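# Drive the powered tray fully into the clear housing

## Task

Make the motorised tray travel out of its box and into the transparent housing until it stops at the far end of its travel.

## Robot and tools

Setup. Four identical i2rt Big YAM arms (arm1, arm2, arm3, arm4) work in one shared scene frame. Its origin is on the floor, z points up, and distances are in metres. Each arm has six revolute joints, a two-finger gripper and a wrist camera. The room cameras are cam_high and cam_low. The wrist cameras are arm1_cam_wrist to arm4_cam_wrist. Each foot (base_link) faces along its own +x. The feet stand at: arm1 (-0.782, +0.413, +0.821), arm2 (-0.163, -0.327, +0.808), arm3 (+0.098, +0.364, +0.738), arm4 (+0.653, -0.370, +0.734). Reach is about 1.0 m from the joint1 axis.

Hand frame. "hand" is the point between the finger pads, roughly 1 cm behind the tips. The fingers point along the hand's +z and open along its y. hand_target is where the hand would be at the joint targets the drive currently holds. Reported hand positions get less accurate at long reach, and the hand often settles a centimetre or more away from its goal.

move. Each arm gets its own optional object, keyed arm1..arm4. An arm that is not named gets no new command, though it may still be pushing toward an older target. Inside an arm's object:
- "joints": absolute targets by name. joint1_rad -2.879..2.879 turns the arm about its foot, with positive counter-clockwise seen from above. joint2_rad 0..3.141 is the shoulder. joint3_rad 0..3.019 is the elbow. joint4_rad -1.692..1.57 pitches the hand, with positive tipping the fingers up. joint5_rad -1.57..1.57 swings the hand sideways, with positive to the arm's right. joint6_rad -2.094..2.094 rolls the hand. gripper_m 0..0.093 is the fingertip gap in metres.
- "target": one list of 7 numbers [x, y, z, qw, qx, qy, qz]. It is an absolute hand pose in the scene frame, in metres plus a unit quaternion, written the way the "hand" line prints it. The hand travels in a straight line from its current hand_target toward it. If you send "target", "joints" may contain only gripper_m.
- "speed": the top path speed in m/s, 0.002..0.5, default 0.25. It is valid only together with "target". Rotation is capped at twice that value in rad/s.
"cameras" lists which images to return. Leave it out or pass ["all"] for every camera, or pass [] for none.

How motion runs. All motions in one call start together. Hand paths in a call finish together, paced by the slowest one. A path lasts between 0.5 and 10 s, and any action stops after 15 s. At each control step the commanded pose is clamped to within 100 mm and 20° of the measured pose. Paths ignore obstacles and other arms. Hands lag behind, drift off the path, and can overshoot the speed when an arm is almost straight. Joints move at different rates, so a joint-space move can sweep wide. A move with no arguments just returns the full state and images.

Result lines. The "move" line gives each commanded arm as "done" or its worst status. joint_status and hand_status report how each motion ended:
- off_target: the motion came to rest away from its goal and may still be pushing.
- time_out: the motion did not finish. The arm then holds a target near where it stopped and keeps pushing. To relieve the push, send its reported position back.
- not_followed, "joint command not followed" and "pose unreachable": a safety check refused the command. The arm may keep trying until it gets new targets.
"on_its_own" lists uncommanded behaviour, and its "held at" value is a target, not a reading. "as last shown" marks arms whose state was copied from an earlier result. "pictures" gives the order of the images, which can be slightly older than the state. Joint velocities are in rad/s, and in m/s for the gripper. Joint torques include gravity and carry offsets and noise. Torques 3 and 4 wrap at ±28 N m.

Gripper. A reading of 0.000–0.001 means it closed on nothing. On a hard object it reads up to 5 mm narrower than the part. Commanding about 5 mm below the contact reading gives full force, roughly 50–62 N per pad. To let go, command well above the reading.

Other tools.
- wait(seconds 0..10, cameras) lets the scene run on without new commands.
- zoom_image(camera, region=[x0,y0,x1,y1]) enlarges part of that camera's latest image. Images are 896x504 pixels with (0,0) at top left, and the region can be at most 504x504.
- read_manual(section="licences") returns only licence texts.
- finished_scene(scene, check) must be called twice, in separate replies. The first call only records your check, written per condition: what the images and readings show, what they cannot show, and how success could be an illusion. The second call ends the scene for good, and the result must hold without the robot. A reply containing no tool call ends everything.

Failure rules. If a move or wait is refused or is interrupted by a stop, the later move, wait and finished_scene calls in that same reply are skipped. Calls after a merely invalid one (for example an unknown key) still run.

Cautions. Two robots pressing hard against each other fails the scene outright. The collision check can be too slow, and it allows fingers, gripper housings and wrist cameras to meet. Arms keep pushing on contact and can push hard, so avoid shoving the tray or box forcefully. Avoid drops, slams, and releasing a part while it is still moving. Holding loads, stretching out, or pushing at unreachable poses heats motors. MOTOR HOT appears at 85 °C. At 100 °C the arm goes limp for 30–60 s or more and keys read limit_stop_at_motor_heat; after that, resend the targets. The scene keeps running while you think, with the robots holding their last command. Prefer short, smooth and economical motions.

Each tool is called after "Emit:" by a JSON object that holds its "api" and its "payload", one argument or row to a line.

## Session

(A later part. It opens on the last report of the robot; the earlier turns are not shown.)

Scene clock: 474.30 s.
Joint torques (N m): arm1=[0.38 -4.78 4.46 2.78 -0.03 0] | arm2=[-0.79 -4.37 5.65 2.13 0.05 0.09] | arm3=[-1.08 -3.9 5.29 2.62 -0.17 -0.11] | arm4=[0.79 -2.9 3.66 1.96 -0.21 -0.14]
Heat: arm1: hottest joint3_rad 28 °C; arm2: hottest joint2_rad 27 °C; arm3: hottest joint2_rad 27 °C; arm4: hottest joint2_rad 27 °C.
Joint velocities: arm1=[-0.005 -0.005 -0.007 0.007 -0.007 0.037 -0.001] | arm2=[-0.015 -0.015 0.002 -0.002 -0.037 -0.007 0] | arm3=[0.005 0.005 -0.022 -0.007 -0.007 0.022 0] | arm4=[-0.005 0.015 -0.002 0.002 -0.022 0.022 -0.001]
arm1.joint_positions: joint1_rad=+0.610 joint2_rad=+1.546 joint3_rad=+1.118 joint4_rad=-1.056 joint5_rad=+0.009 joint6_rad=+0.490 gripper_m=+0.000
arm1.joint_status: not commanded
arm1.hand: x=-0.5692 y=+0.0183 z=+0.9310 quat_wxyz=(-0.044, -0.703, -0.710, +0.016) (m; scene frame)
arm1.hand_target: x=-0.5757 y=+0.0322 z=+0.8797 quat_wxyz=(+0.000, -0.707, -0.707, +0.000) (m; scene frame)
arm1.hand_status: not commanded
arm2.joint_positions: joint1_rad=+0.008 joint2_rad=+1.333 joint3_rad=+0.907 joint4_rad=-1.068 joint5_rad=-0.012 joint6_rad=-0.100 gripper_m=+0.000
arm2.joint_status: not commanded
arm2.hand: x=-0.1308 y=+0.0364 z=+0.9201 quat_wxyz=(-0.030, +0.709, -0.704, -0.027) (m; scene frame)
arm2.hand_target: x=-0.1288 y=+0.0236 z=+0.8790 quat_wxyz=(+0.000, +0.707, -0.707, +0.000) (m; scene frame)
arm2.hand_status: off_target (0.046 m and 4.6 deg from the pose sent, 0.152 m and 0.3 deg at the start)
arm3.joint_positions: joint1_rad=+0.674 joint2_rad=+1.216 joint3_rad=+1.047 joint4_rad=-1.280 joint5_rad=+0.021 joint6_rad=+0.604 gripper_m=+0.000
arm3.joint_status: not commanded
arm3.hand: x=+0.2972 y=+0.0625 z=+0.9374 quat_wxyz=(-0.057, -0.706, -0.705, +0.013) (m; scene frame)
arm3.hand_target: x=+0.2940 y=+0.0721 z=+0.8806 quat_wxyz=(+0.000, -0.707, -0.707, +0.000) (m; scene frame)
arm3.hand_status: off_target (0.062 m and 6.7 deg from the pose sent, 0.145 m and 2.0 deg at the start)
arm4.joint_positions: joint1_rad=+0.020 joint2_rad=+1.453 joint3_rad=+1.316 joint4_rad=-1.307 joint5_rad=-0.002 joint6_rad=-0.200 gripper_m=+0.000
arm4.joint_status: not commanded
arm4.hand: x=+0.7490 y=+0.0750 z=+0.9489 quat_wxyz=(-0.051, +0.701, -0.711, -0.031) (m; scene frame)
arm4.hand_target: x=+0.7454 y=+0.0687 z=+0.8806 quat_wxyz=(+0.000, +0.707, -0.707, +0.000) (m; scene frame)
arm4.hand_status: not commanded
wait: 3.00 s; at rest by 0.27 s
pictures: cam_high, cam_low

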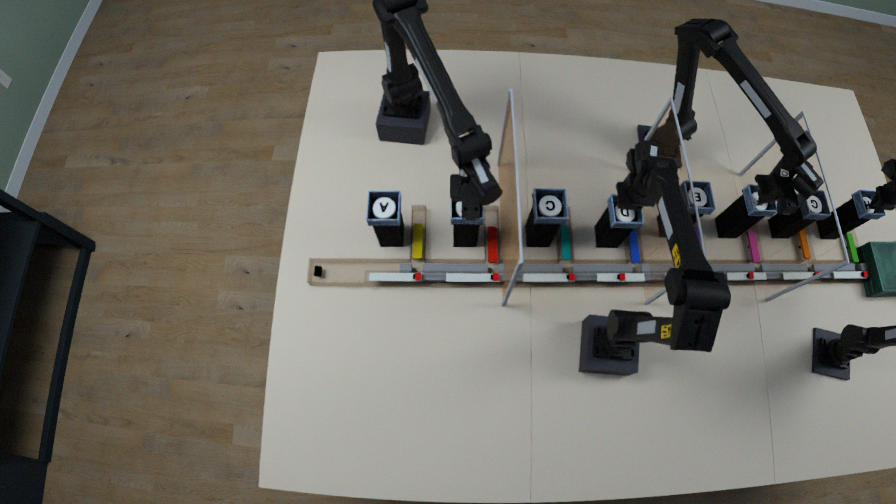

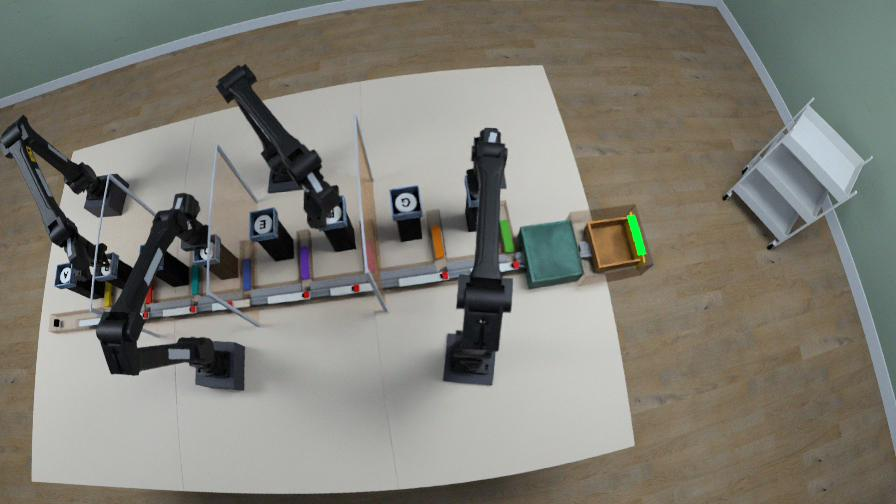

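Emit:
{"api": "zoom_image", "payload": {
  "camera": "cam_low",
  "region": [500, 190, 670, 300]
}}

Emit:
{"api": "wait", "payload": {
  "seconds": 2,
  "cameras": ["cam_low", "cam_high"]
}}

Emit:
{"api": "zoom_image", "payload": {
  "camera": "cam_low",
  "region": [500, 190, 670, 300]
}}

Scaled by 2.965 from the camera's 896x504 image, which has a finer 1280x720 frame.

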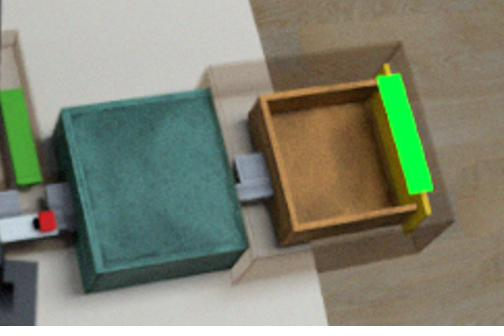

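Scene clock: 476.43 s.
Joint torques (N m): arm1=[0.44 -4.78 4.51 2.73 -0.04 0.01] | arm2=[-1.03 -4.6 5.65 2.15 0.06 0.1] | arm3=[-1.03 -3.96 5.29 2.63 -0.16 -0.11] | arm4=[0.79 -2.9 3.66 1.95 -0.21 -0.15]
Heat: arm1: hottest joint3_rad 28 °C; arm2: hottest joint2_rad 27 °C; arm3: hottest joint2_rad 27 °C; arm4: hottest joint2_rad 27 °C.
Joint velocities: arm1=[-0.015 -0.015 -0.002 -0.012 -0.022 0.066 0] | arm2=[0.005 -0.005 0.007 -0.002 -0.037 -0.022 -0.001] | arm3=[0.005 -0.015 0.002 -0.012 -0.022 0.007 0] | arm4=[-0.005 -0.015 0.007 -0.022 0.007 0.007 0]
arm1.joint_positions: joint1_rad=+0.610 joint2_rad=+1.546 joint3_rad=+1.118 joint4_rad=-1.056 joint5_rad=+0.009 joint6_rad=+0.490 gripper_m=+0.000
arm1.joint_status: not commanded
arm1.hand: x=-0.5692 y=+0.0183 z=+0.9310 quat_wxyz=(-0.044, -0.703, -0.710, +0.016) (m; scene frame)
arm1.hand_target: x=-0.5757 y=+0.0322 z=+0.8797 quat_wxyz=(+0.000, -0.707, -0.707, +0.000) (m; scene frame)
arm1.hand_status: not commanded
arm2.joint_positions: joint1_rad=+0.008 joint2_rad=+1.333 joint3_rad=+0.907 joint4_rad=-1.068 joint5_rad=-0.012 joint6_rad=-0.100 gripper_m=+0.000
arm2.joint_status: not commanded
arm2.hand: x=-0.1308 y=+0.0364 z=+0.9201 quat_wxyz=(-0.030, +0.709, -0.704, -0.027) (m; scene frame)
arm2.hand_target: x=-0.1288 y=+0.0236 z=+0.8790 quat_wxyz=(+0.000, +0.707, -0.707, +0.000) (m; scene frame)
arm2.hand_status: off_target (0.046 m and 4.6 deg from the pose sent, 0.152 m and 0.3 deg at the start)
arm3.joint_positions: joint1_rad=+0.674 joint2_rad=+1.216 joint3_rad=+1.047 joint4_rad=-1.280 joint5_rad=+0.021 joint6_rad=+0.604 gripper_m=+0.000
arm3.joint_status: not commanded
arm3.hand: x=+0.2972 y=+0.0625 z=+0.9374 quat_wxyz=(-0.057, -0.706, -0.705, +0.013) (m; scene frame)
arm3.hand_target: x=+0.2940 y=+0.0721 z=+0.8806 quat_wxyz=(+0.000, -0.707, -0.707, +0.000) (m; scene frame)
arm3.hand_status: off_target (0.062 m and 6.7 deg from the pose sent, 0.145 m and 2.0 deg at the start)
arm4.joint_positions: joint1_rad=+0.020 joint2_rad=+1.453 joint3_rad=+1.316 joint4_rad=-1.307 joint5_rad=-0.002 joint6_rad=-0.200 gripper_m=+0.000
arm4.joint_status: not commanded
arm4.hand: x=+0.7490 y=+0.0750 z=+0.9489 quat_wxyz=(-0.051, +0.701, -0.711, -0.031) (m; scene frame)
arm4.hand_target: x=+0.7454 y=+0.0687 z=+0.8806 quat_wxyz=(+0.000, +0.707, -0.707, +0.000) (m; scene frame)
arm4.hand_status: not commanded
wait: 2.00 s; at rest by 0.13 s
pictures: cam_high, cam_low

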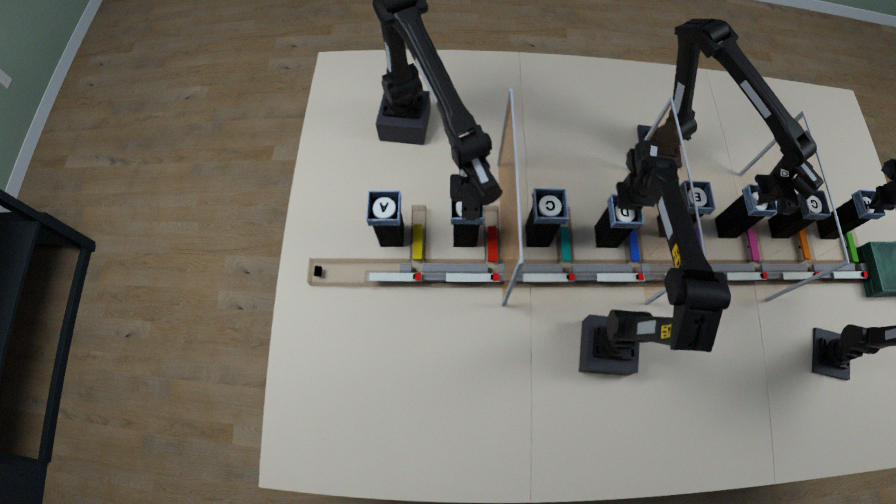

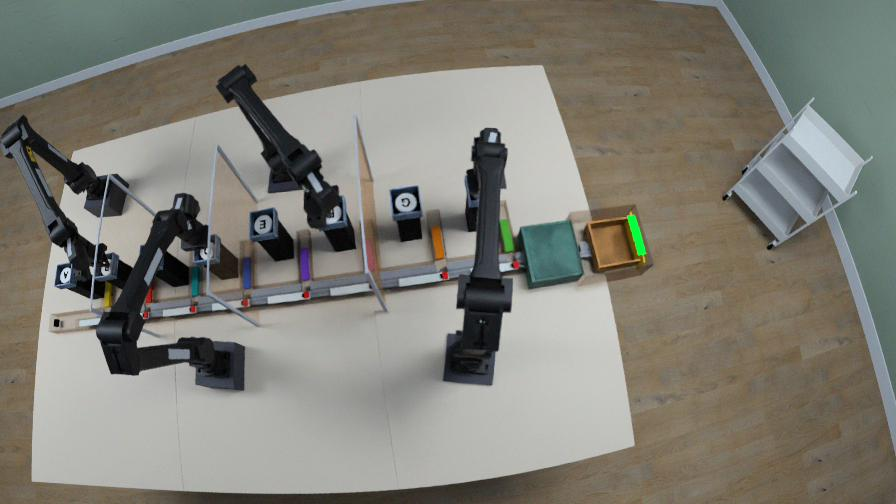

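Scaled by 2.965 from the camera's 896x504 image, which has a finer 1280x720 frame.

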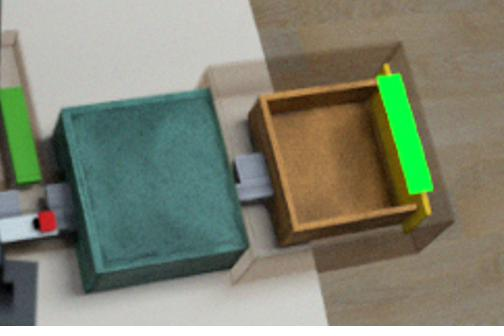

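Emit:
{"api": "move", "payload": {
  "arm1": {"target": [-0.572, 0.026, 1.03, 0, 0.7071, 0.7071, 0], "speed": 0.2},
  "arm2": {"target": [-0.128, 0.029, 1.03, 0, -0.7071, 0.7071, 0], "speed": 0.2},
  "arm3": {"target": [0.300, 0.064, 1.03, 0, 0.7071, 0.7071, 0], "speed": 0.2},
  "arm4": {"target": [0.747, 0.075, 1.03, 0, -0.7071, 0.7071, 0], "speed": 0.2},
  "cameras": ["cam_high", "cam_low"]
}}

Emit:
{"api": "wait", "payload": {
  "seconds": 10,
  "cameras": ["cam_high", "cam_low"]
}}

Emit:
{"api": "zoom_image", "payload": {
  "camera": "cam_low",
  "region": [500, 190, 670, 300]
}}

Scene clock: 478.37 s.
Joint torques (N m): arm1=[0.62 -10.7 11.78 0.42 -0.05 0.02] | arm2=[-0.91 -10.75 13.67 -0.4 0.03 0.01] | arm3=[-0.44 -9.88 15.32 -0.03 -0.14 -0.04] | arm4=[0.62 -10.87 16.06 -0.51 -0.15 -0.18]
Heat: arm1: hottest joint3_rad 28 °C; arm2: hottest joint2_rad 27 °C; arm3: hottest joint2_rad 27 °C; arm4: hottest joint2_rad 27 °C.
move: arm1 off_target; arm2 off_target; arm3 off_target; arm4 off_target
Joint velocities: arm1=[0.015 0.005 0.002 0.007 0.066 -0.022 0.001] | arm2=[0.005 -0.005 -0.002 0.007 0.007 0.051 0] | arm3=[-0.005 -0.005 -0.012 -0.007 0.022 -0.007 0.001] | arm4=[-0.005 0.005 0.002 -0.002 -0.007 -0.007 0.001]
arm1.joint_positions: joint1_rad=+0.610 joint2_rad=+1.510 joint3_rad=+1.299 joint4_rad=-1.411 joint5_rad=+0.007 joint6_rad=+0.493 gripper_m=+0.000
arm1.joint_status: not commanded
arm1.hand: x=-0.5797 y=+0.0375 z=+1.0109 quat_wxyz=(+0.022, -0.704, -0.709, -0.005) (m; scene frame)
arm1.hand_target: x=-0.5716 y=+0.0253 z=+1.0302 quat_wxyz=(+0.000, -0.707, -0.707, +0.000) (m; scene frame)
arm1.hand_status: off_target (0.024 m and 2.6 deg from the pose sent, 0.099 m and 5.3 deg at the start)
arm2.joint_positions: joint1_rad=+0.008 joint2_rad=+1.284 joint3_rad=+1.125 joint4_rad=-1.442 joint5_rad=-0.012 joint6_rad=-0.100 gripper_m=+0.000
arm2.joint_status: not commanded
arm2.hand: x=-0.1332 y=+0.0204 z=+1.0155 quat_wxyz=(+0.011, +0.709, -0.705, +0.007) (m; scene frame)
arm2.hand_target: x=-0.1281 y=+0.0294 z=+1.0302 quat_wxyz=(+0.000, +0.707, -0.707, +0.000) (m; scene frame)
arm2.hand_status: off_target (0.018 m and 1.6 deg from the pose sent, 0.110 m and 4.6 deg at the start)
arm3.joint_positions: joint1_rad=+0.674 joint2_rad=+1.258 joint3_rad=+1.307 joint4_rad=-1.626 joint5_rad=+0.020 joint6_rad=+0.606 gripper_m=+0.000
arm3.joint_status: not commanded
arm3.hand: x=+0.2907 y=+0.0700 z=+1.0212 quat_wxyz=(+0.005, -0.707, -0.707, +0.001) (m; scene frame)
arm3.hand_target: x=+0.3007 y=+0.0629 z=+1.0302 quat_wxyz=(+0.000, -0.707, -0.707, +0.000) (m; scene frame)
arm3.hand_status: off_target (0.014 m and 0.6 deg from the pose sent, 0.093 m and 6.7 deg at the start)
arm4.joint_positions: joint1_rad=+0.020 joint2_rad=+1.502 joint3_rad=+1.533 joint4_rad=-1.638 joint5_rad=-0.003 joint6_rad=-0.201 gripper_m=+0.000
arm4.joint_status: not commanded
arm4.hand: x=+0.7448 y=+0.0583 z=+1.0095 quat_wxyz=(+0.018, +0.702, -0.712, +0.013) (m; scene frame)
arm4.hand_target: x=+0.7467 y=+0.0739 z=+1.0293 quat_wxyz=(-0.001, +0.708, -0.707, +0.000) (m; scene frame)
arm4.hand_status: off_target (0.027 m and 2.6 deg from the pose sent, 0.081 m and 6.9 deg at the start)
pictures: cam_high, cam_low

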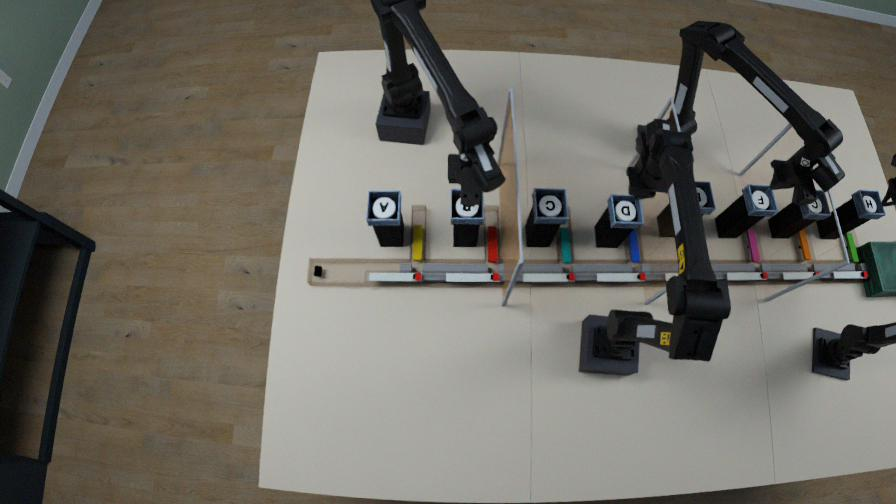

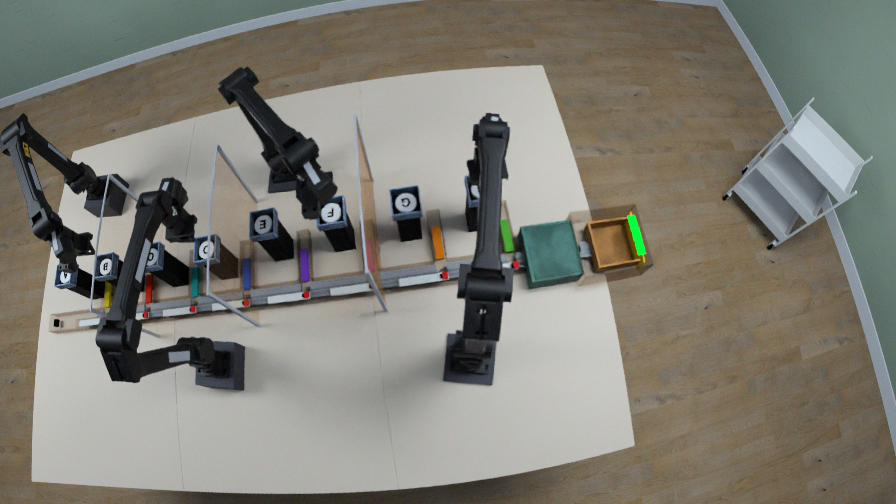

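Scene clock: 488.37 s.
Joint torques (N m): arm1=[0.67 -10.7 11.81 0.43 -0.04 0.01] | arm2=[-1.26 -10.93 13.57 -0.43 0.07 0.04] | arm3=[-0.26 -10.11 15.35 0.06 -0.13 -0.04] | arm4=[0.62 -10.87 16.06 -0.47 -0.15 -0.18]
Heat: arm1: hottest joint3_rad 30 °C; arm2: hottest joint3_rad 28 °C; arm3: hottest joint2_rad 27 °C; arm4: hottest joint3_rad 31 °C.
Joint velocities: arm1=[-0.005 -0.015 -0.002 0.032 0.022 -0.037 0] | arm2=[-0.015 -0.015 -0.017 -0.002 -0.022 0.007 0] | arm3=[0.005 -0.015 -0.012 0.002 0.051 -0.037 -0.001] | arm4=[0.005 -0.005 -0.012 0.007 -0.007 0.037 0]
arm1.joint_positions: joint1_rad=+0.610 joint2_rad=+1.510 joint3_rad=+1.299 joint4_rad=-1.411 joint5_rad=+0.007 joint6_rad=+0.493 gripper_m=+0.000
arm1.joint_status: not commanded
arm1.hand: x=-0.5797 y=+0.0375 z=+1.0110 quat_wxyz=(+0.022, -0.705, -0.709, -0.005) (m; scene frame)
arm1.hand_target: x=-0.5716 y=+0.0253 z=+1.0302 quat_wxyz=(+0.000, -0.708, -0.707, +0.000) (m; scene frame)
arm1.hand_status: off_target (0.024 m and 2.6 deg from the pose sent, 0.099 m and 5.3 deg at the start)
arm2.joint_positions: joint1_rad=+0.008 joint2_rad=+1.284 joint3_rad=+1.125 joint4_rad=-1.442 joint5_rad=-0.012 joint6_rad=-0.100 gripper_m=+0.000
arm2.joint_status: not commanded
arm2.hand: x=-0.1332 y=+0.0204 z=+1.0155 quat_wxyz=(+0.011, +0.709, -0.705, +0.007) (m; scene frame)
arm2.hand_target: x=-0.1281 y=+0.0294 z=+1.0302 quat_wxyz=(+0.000, +0.707, -0.707, +0.000) (m; scene frame)
arm2.hand_status: off_target (0.018 m and 1.6 deg from the pose sent, 0.110 m and 4.6 deg at the start)
arm3.joint_positions: joint1_rad=+0.674 joint2_rad=+1.258 joint3_rad=+1.307 joint4_rad=-1.626 joint5_rad=+0.020 joint6_rad=+0.606 gripper_m=+0.000
arm3.joint_status: not commanded
arm3.hand: x=+0.2906 y=+0.0701 z=+1.0212 quat_wxyz=(+0.006, -0.707, -0.707, +0.001) (m; scene frame)
arm3.hand_target: x=+0.3007 y=+0.0629 z=+1.0302 quat_wxyz=(+0.000, -0.707, -0.707, +0.000) (m; scene frame)
arm3.hand_status: off_target (0.014 m and 0.7 deg from the pose sent, 0.093 m and 6.7 deg at the start)
arm4.joint_positions: joint1_rad=+0.020 joint2_rad=+1.502 joint3_rad=+1.533 joint4_rad=-1.638 joint5_rad=-0.003 joint6_rad=-0.201 gripper_m=+0.000
arm4.joint_status: not commanded
arm4.hand: x=+0.7448 y=+0.0582 z=+1.0095 quat_wxyz=(+0.018, +0.702, -0.712, +0.013) (m; scene frame)
arm4.hand_target: x=+0.7467 y=+0.0738 z=+1.0293 quat_wxyz=(+0.000, +0.708, -0.707, +0.000) (m; scene frame)
arm4.hand_status: off_target (0.027 m and 2.7 deg from the pose sent, 0.081 m and 6.9 deg at the start)
wait: 10.00 s; at rest by 0.27 s
pictures: cam_high, cam_low

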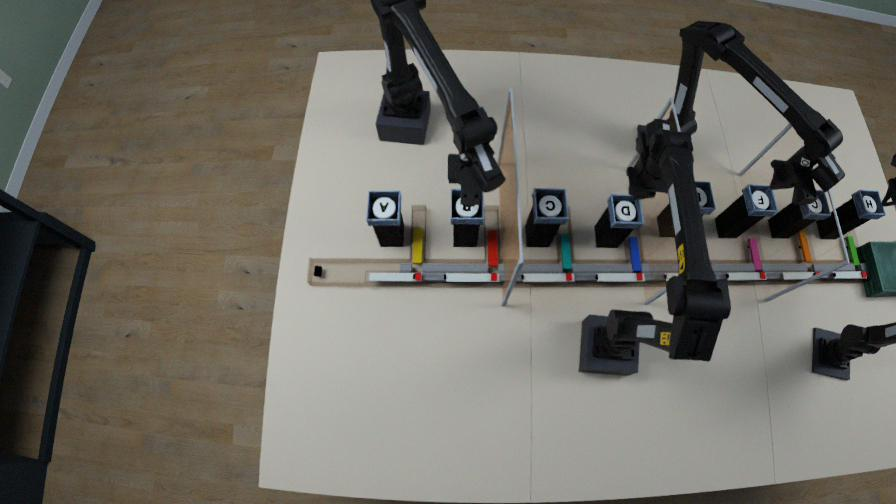

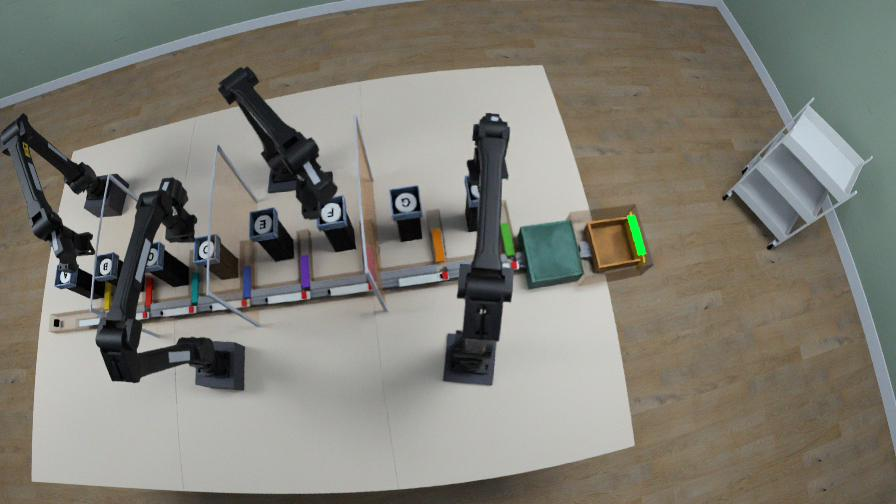

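Scaled by 2.965 from the camera's 896x504 image, which has a finer 1280x720 frame.

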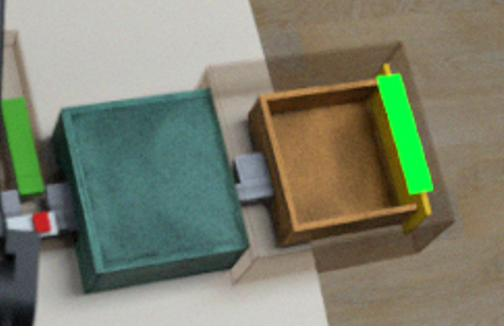

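Emit:
{"api": "finished_scene", "payload": {
  "scene": 1,
  "check": "cam_low at 474 s, 476 s and 488 s: the orange tray has left the green box, sits inside the see-through housing, its yellow front is against the end pad, which turned from dull teal to bright green; zooms show the identical tray position at all three times, so it has stopped. At 478 s all four hands were lifted off the buttons (z about 1.01-1.02) and 10 s later the tray has not moved back and the pad is still green. The rod in cam_high shifted +x and stays. What pictures can't show: whether a sub-mm gap remains to the stop; the lit pad says it reached it. Bolts creeping back now hit the rod's solid side since slots have moved away, so they shouldn't push the tray back."
}}

This call ended nothing. Check each condition that your pictures could not show: look closer or test it, and mend what is not met. Then call finished_scene again.

Emit:
{"api": "wait", "payload": {
  "seconds": 10,
  "cameras": []
}}

Emit:
{"api": "wait", "payload": {
  "seconds": 10,
  "cameras": []
}}

Emit:
{"api": "wait", "payload": {
  "seconds": 10,
  "cameras": ["cam_low", "cam_high"]
}}

Emit:
{"api": "zoom_image", "payload": {
  "camera": "cam_low",
  "region": [500, 190, 670, 300]
}}

Scene clock: 498.77 s.
Joint torques (N m): arm1=[0.73 -10.52 11.81 0.44 -0.04 0] | arm2=[-1.32 -10.7 13.56 -0.32 0.08 0.06] | arm3=[-0.38 -10.11 15.38 0.09 -0.14 -0.04] | arm4=[0.67 -10.81 16.06 -0.46 -0.15 -0.17]
Heat: arm1: hottest joint3_rad 31 °C; arm2: hottest joint3_rad 28 °C; arm3: hottest joint2_rad 28 °C; arm4: hottest joint3_rad 33 °C.
Joint velocities: arm1=[-0.005 -0.005 -0.012 0.007 0.007 0.007 0] | arm2=[-0.005 -0.015 0.002 -0.007 -0.081 0.066 0.001] | arm3=[-0.005 -0.015 -0.022 -0.012 0.007 -0.007 0.001] | arm4=[-0.015 -0.005 -0.007 0.002 0.007 -0.022 -0.002]
arm1.joint_positions: joint1_rad=+0.610 joint2_rad=+1.510 joint3_rad=+1.299 joint4_rad=-1.411 joint5_rad=+0.007 joint6_rad=+0.493 gripper_m=+0.000
arm1.joint_status: not commanded
arm1.hand: x=-0.5797 y=+0.0375 z=+1.0110 quat_wxyz=(+0.022, -0.705, -0.709, -0.005) (m; scene frame)
arm1.hand_target: x=-0.5716 y=+0.0253 z=+1.0302 quat_wxyz=(+0.000, -0.707, -0.707, +0.000) (m; scene frame)
arm1.hand_status: off_target (0.024 m and 2.6 deg from the pose sent, 0.099 m and 5.3 deg at the start)
arm2.joint_positions: joint1_rad=+0.008 joint2_rad=+1.284 joint3_rad=+1.125 joint4_rad=-1.442 joint5_rad=-0.012 joint6_rad=-0.100 gripper_m=+0.000
arm2.joint_status: not commanded
arm2.hand: x=-0.1332 y=+0.0204 z=+1.0155 quat_wxyz=(+0.011, +0.709, -0.705, +0.007) (m; scene frame)
arm2.hand_target: x=-0.1281 y=+0.0294 z=+1.0302 quat_wxyz=(+0.000, +0.707, -0.707, +0.000) (m; scene frame)
arm2.hand_status: off_target (0.018 m and 1.6 deg from the pose sent, 0.110 m and 4.6 deg at the start)
arm3.joint_positions: joint1_rad=+0.674 joint2_rad=+1.258 joint3_rad=+1.307 joint4_rad=-1.626 joint5_rad=+0.020 joint6_rad=+0.606 gripper_m=+0.000
arm3.joint_status: not commanded
arm3.hand: x=+0.2906 y=+0.0701 z=+1.0212 quat_wxyz=(+0.006, -0.707, -0.707, +0.001) (m; scene frame)
arm3.hand_target: x=+0.3007 y=+0.0629 z=+1.0302 quat_wxyz=(+0.000, -0.707, -0.707, +0.000) (m; scene frame)
arm3.hand_status: off_target (0.014 m and 0.7 deg from the pose sent, 0.093 m and 6.7 deg at the start)
arm4.joint_positions: joint1_rad=+0.020 joint2_rad=+1.502 joint3_rad=+1.533 joint4_rad=-1.638 joint5_rad=-0.003 joint6_rad=-0.201 gripper_m=+0.000
arm4.joint_status: not commanded
arm4.hand: x=+0.7448 y=+0.0582 z=+1.0095 quat_wxyz=(+0.018, +0.702, -0.712, +0.013) (m; scene frame)
arm4.hand_target: x=+0.7467 y=+0.0738 z=+1.0293 quat_wxyz=(+0.000, +0.708, -0.707, +0.000) (m; scene frame)
arm4.hand_status: off_target (0.027 m and 2.7 deg from the pose sent, 0.081 m and 6.9 deg at the start)
wait: 10.00 s; at rest from the start
pictures: none
No camera images: "cameras" was empty.

Scene clock: 508.77 s.
Joint torques (N m): arm1=[0.44 -10.58 11.77 0.44 -0.05 0.01] | arm2=[-1.32 -11.05 13.5 -0.43 0.1 0.04] | arm3=[-0.32 -9.99 15.38 0.08 -0.13 -0.04] | arm4=[0.67 -10.87 16.05 -0.47 -0.15 -0.18]
Heat: arm1: hottest joint3_rad 32 °C; arm2: hottest joint3_rad 29 °C; arm3: hottest joint3_rad 29 °C; arm4: hottest joint3_rad 35 °C.
Joint velocities: arm1=[0.005 -0.005 -0.017 0.007 -0.007 -0.007 0] | arm2=[-0.005 -0.005 -0.002 -0.007 -0.037 -0.022 -0.002] | arm3=[-0.005 -0.015 0.002 -0.017 -0.007 -0.007 0] | arm4=[0.005 -0.024 -0.002 -0.007 -0.095 -0.007 0]
arm1.joint_positions: joint1_rad=+0.610 joint2_rad=+1.510 joint3_rad=+1.299 joint4_rad=-1.411 joint5_rad=+0.007 joint6_rad=+0.493 gripper_m=+0.000
arm1.joint_status: not commanded
arm1.hand: x=-0.5797 y=+0.0375 z=+1.0110 quat_wxyz=(+0.022, -0.705, -0.709, -0.005) (m; scene frame)
arm1.hand_target: x=-0.5716 y=+0.0253 z=+1.0302 quat_wxyz=(+0.000, -0.707, -0.707, +0.000) (m; scene frame)
arm1.hand_status: off_target (0.024 m and 2.6 deg from the pose sent, 0.099 m and 5.3 deg at the start)
arm2.joint_positions: joint1_rad=+0.008 joint2_rad=+1.284 joint3_rad=+1.125 joint4_rad=-1.442 joint5_rad=-0.012 joint6_rad=-0.100 gripper_m=+0.000
arm2.joint_status: not commanded
arm2.hand: x=-0.1332 y=+0.0204 z=+1.0155 quat_wxyz=(+0.011, +0.709, -0.705, +0.007) (m; scene frame)
arm2.hand_target: x=-0.1281 y=+0.0294 z=+1.0302 quat_wxyz=(+0.000, +0.707, -0.707, +0.000) (m; scene frame)
arm2.hand_status: off_target (0.018 m and 1.6 deg from the pose sent, 0.110 m and 4.6 deg at the start)
arm3.joint_positions: joint1_rad=+0.674 joint2_rad=+1.258 joint3_rad=+1.307 joint4_rad=-1.626 joint5_rad=+0.020 joint6_rad=+0.606 gripper_m=+0.000
arm3.joint_status: not commanded
arm3.hand: x=+0.2906 y=+0.0701 z=+1.0212 quat_wxyz=(+0.006, -0.707, -0.707, +0.001) (m; scene frame)
arm3.hand_target: x=+0.3007 y=+0.0629 z=+1.0302 quat_wxyz=(+0.000, -0.707, -0.707, +0.000) (m; scene frame)
arm3.hand_status: off_target (0.014 m and 0.7 deg from the pose sent, 0.093 m and 6.7 deg at the start)
arm4.joint_positions: joint1_rad=+0.020 joint2_rad=+1.502 joint3_rad=+1.533 joint4_rad=-1.638 joint5_rad=-0.003 joint6_rad=-0.201 gripper_m=+0.000
arm4.joint_status: not commanded
arm4.hand: x=+0.7448 y=+0.0582 z=+1.0095 quat_wxyz=(+0.018, +0.702, -0.712, +0.013) (m; scene frame)
arm4.hand_target: x=+0.7467 y=+0.0738 z=+1.0293 quat_wxyz=(+0.000, +0.708, -0.707, +0.000) (m; scene frame)
arm4.hand_status: off_target (0.027 m and 2.7 deg from the pose sent, 0.081 m and 6.9 deg at the start)
wait: 10.00 s; at rest by 0.27 s
pictures: none
No camera images: "cameras" was empty.

Scene clock: 518.77 s.
Joint torques (N m): arm1=[0.56 -10.52 11.84 0.4 -0.04 0.02] | arm2=[-1.14 -10.93 13.61 -0.39 0.05 0.03] | arm3=[-0.32 -9.93 15.35 0.08 -0.13 -0.04] | arm4=[0.67 -10.87 16.05 -0.47 -0.15 -0.18]
Heat: arm1: hottest joint3_rad 33 °C; arm2: hottest joint3_rad 30 °C; arm3: hottest joint3_rad 30 °C; arm4: hottest joint3_rad 37 °C.
Joint velocities: arm1=[0.015 0.005 0.017 0.012 -0.007 0.022 -0.001] | arm2=[-0.005 0.005 -0.012 0.002 0.022 -0.007 -0.001] | arm3=[-0.005 0.005 0.007 -0.007 0.022 -0.022 0] | arm4=[-0.005 0.005 -0.007 -0.002 0.037 0.022 0.001]
arm1.joint_positions: joint1_rad=+0.610 joint2_rad=+1.510 joint3_rad=+1.299 joint4_rad=-1.411 joint5_rad=+0.007 joint6_rad=+0.493 gripper_m=+0.000
arm1.joint_status: not commanded
arm1.hand: x=-0.5797 y=+0.0375 z=+1.0110 quat_wxyz=(+0.022, -0.705, -0.709, -0.005) (m; scene frame)
arm1.hand_target: x=-0.5716 y=+0.0253 z=+1.0302 quat_wxyz=(+0.000, -0.707, -0.707, +0.000) (m; scene frame)
arm1.hand_status: off_target (0.024 m and 2.6 deg from the pose sent, 0.099 m and 5.3 deg at the start)
arm2.joint_positions: joint1_rad=+0.008 joint2_rad=+1.284 joint3_rad=+1.125 joint4_rad=-1.442 joint5_rad=-0.012 joint6_rad=-0.100 gripper_m=+0.000
arm2.joint_status: not commanded
arm2.hand: x=-0.1332 y=+0.0204 z=+1.0155 quat_wxyz=(+0.011, +0.709, -0.705, +0.007) (m; scene frame)
arm2.hand_target: x=-0.1281 y=+0.0294 z=+1.0302 quat_wxyz=(+0.000, +0.707, -0.707, +0.000) (m; scene frame)
arm2.hand_status: off_target (0.018 m and 1.6 deg from the pose sent, 0.110 m and 4.6 deg at the start)
arm3.joint_positions: joint1_rad=+0.674 joint2_rad=+1.258 joint3_rad=+1.307 joint4_rad=-1.626 joint5_rad=+0.020 joint6_rad=+0.606 gripper_m=+0.000
arm3.joint_status: not commanded
arm3.hand: x=+0.2906 y=+0.0701 z=+1.0212 quat_wxyz=(+0.006, -0.707, -0.707, +0.001) (m; scene frame)
arm3.hand_target: x=+0.3007 y=+0.0629 z=+1.0302 quat_wxyz=(+0.000, -0.707, -0.707, +0.000) (m; scene frame)
arm3.hand_status: off_target (0.014 m and 0.7 deg from the pose sent, 0.093 m and 6.7 deg at the start)
arm4.joint_positions: joint1_rad=+0.020 joint2_rad=+1.502 joint3_rad=+1.533 joint4_rad=-1.638 joint5_rad=-0.003 joint6_rad=-0.201 gripper_m=+0.000
arm4.joint_status: not commanded
arm4.hand: x=+0.7448 y=+0.0582 z=+1.0095 quat_wxyz=(+0.018, +0.702, -0.712, +0.013) (m; scene frame)
arm4.hand_target: x=+0.7467 y=+0.0738 z=+1.0293 quat_wxyz=(+0.000, +0.708, -0.707, +0.000) (m; scene frame)
arm4.hand_status: off_target (0.027 m and 2.7 deg from the pose sent, 0.081 m and 6.9 deg at the start)
wait: 10.00 s; at rest by 0.27 s
pictures: cam_high, cam_low

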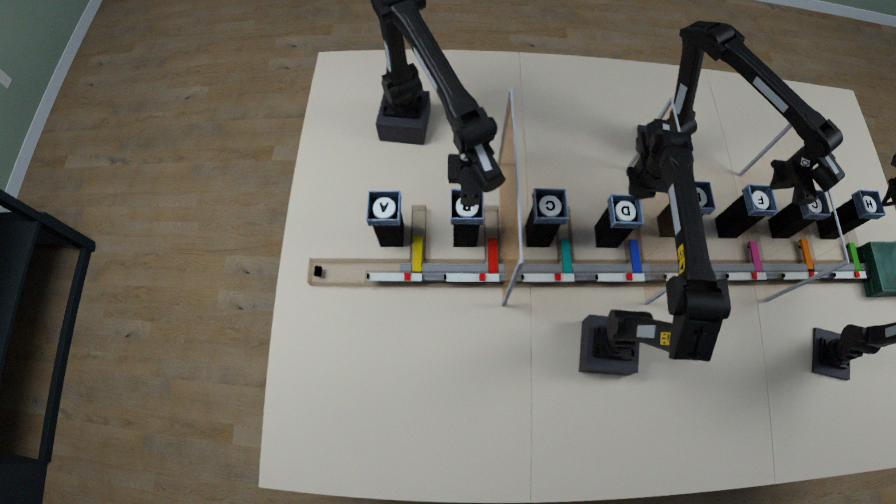

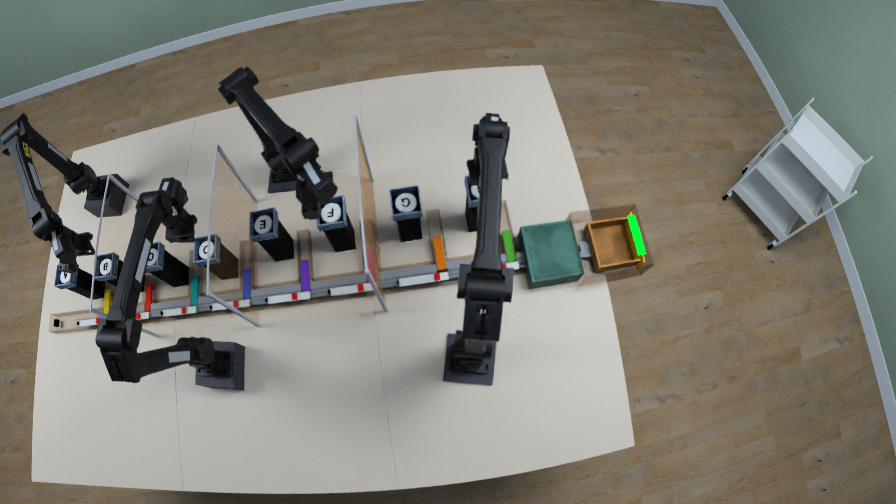

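Scaled by 2.965 from the camera's 896x504 image, which has a finer 1280x720 frame.

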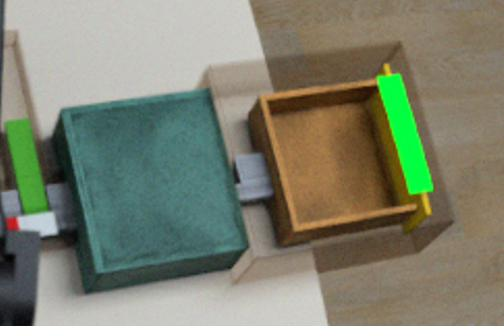

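Emit:
{"api": "finished_scene", "payload": {
  "scene": 1,
  "check": "cam_low at 518.8 s, 40 s after all hands left the buttons: tray is in the see-through housing in exactly the same position as at 474 s, pad bright green, all bolts have crept back toward/into the rod channel without moving the rod. No arm touches the mechanism (hands at z≈1.01-1.02 above the posts, wrist readings static). Not visible: sub-millimetre gap at the stop, but the pad is lit and the position is unchanged across four looks."
}}

The scene is finished: the task was done.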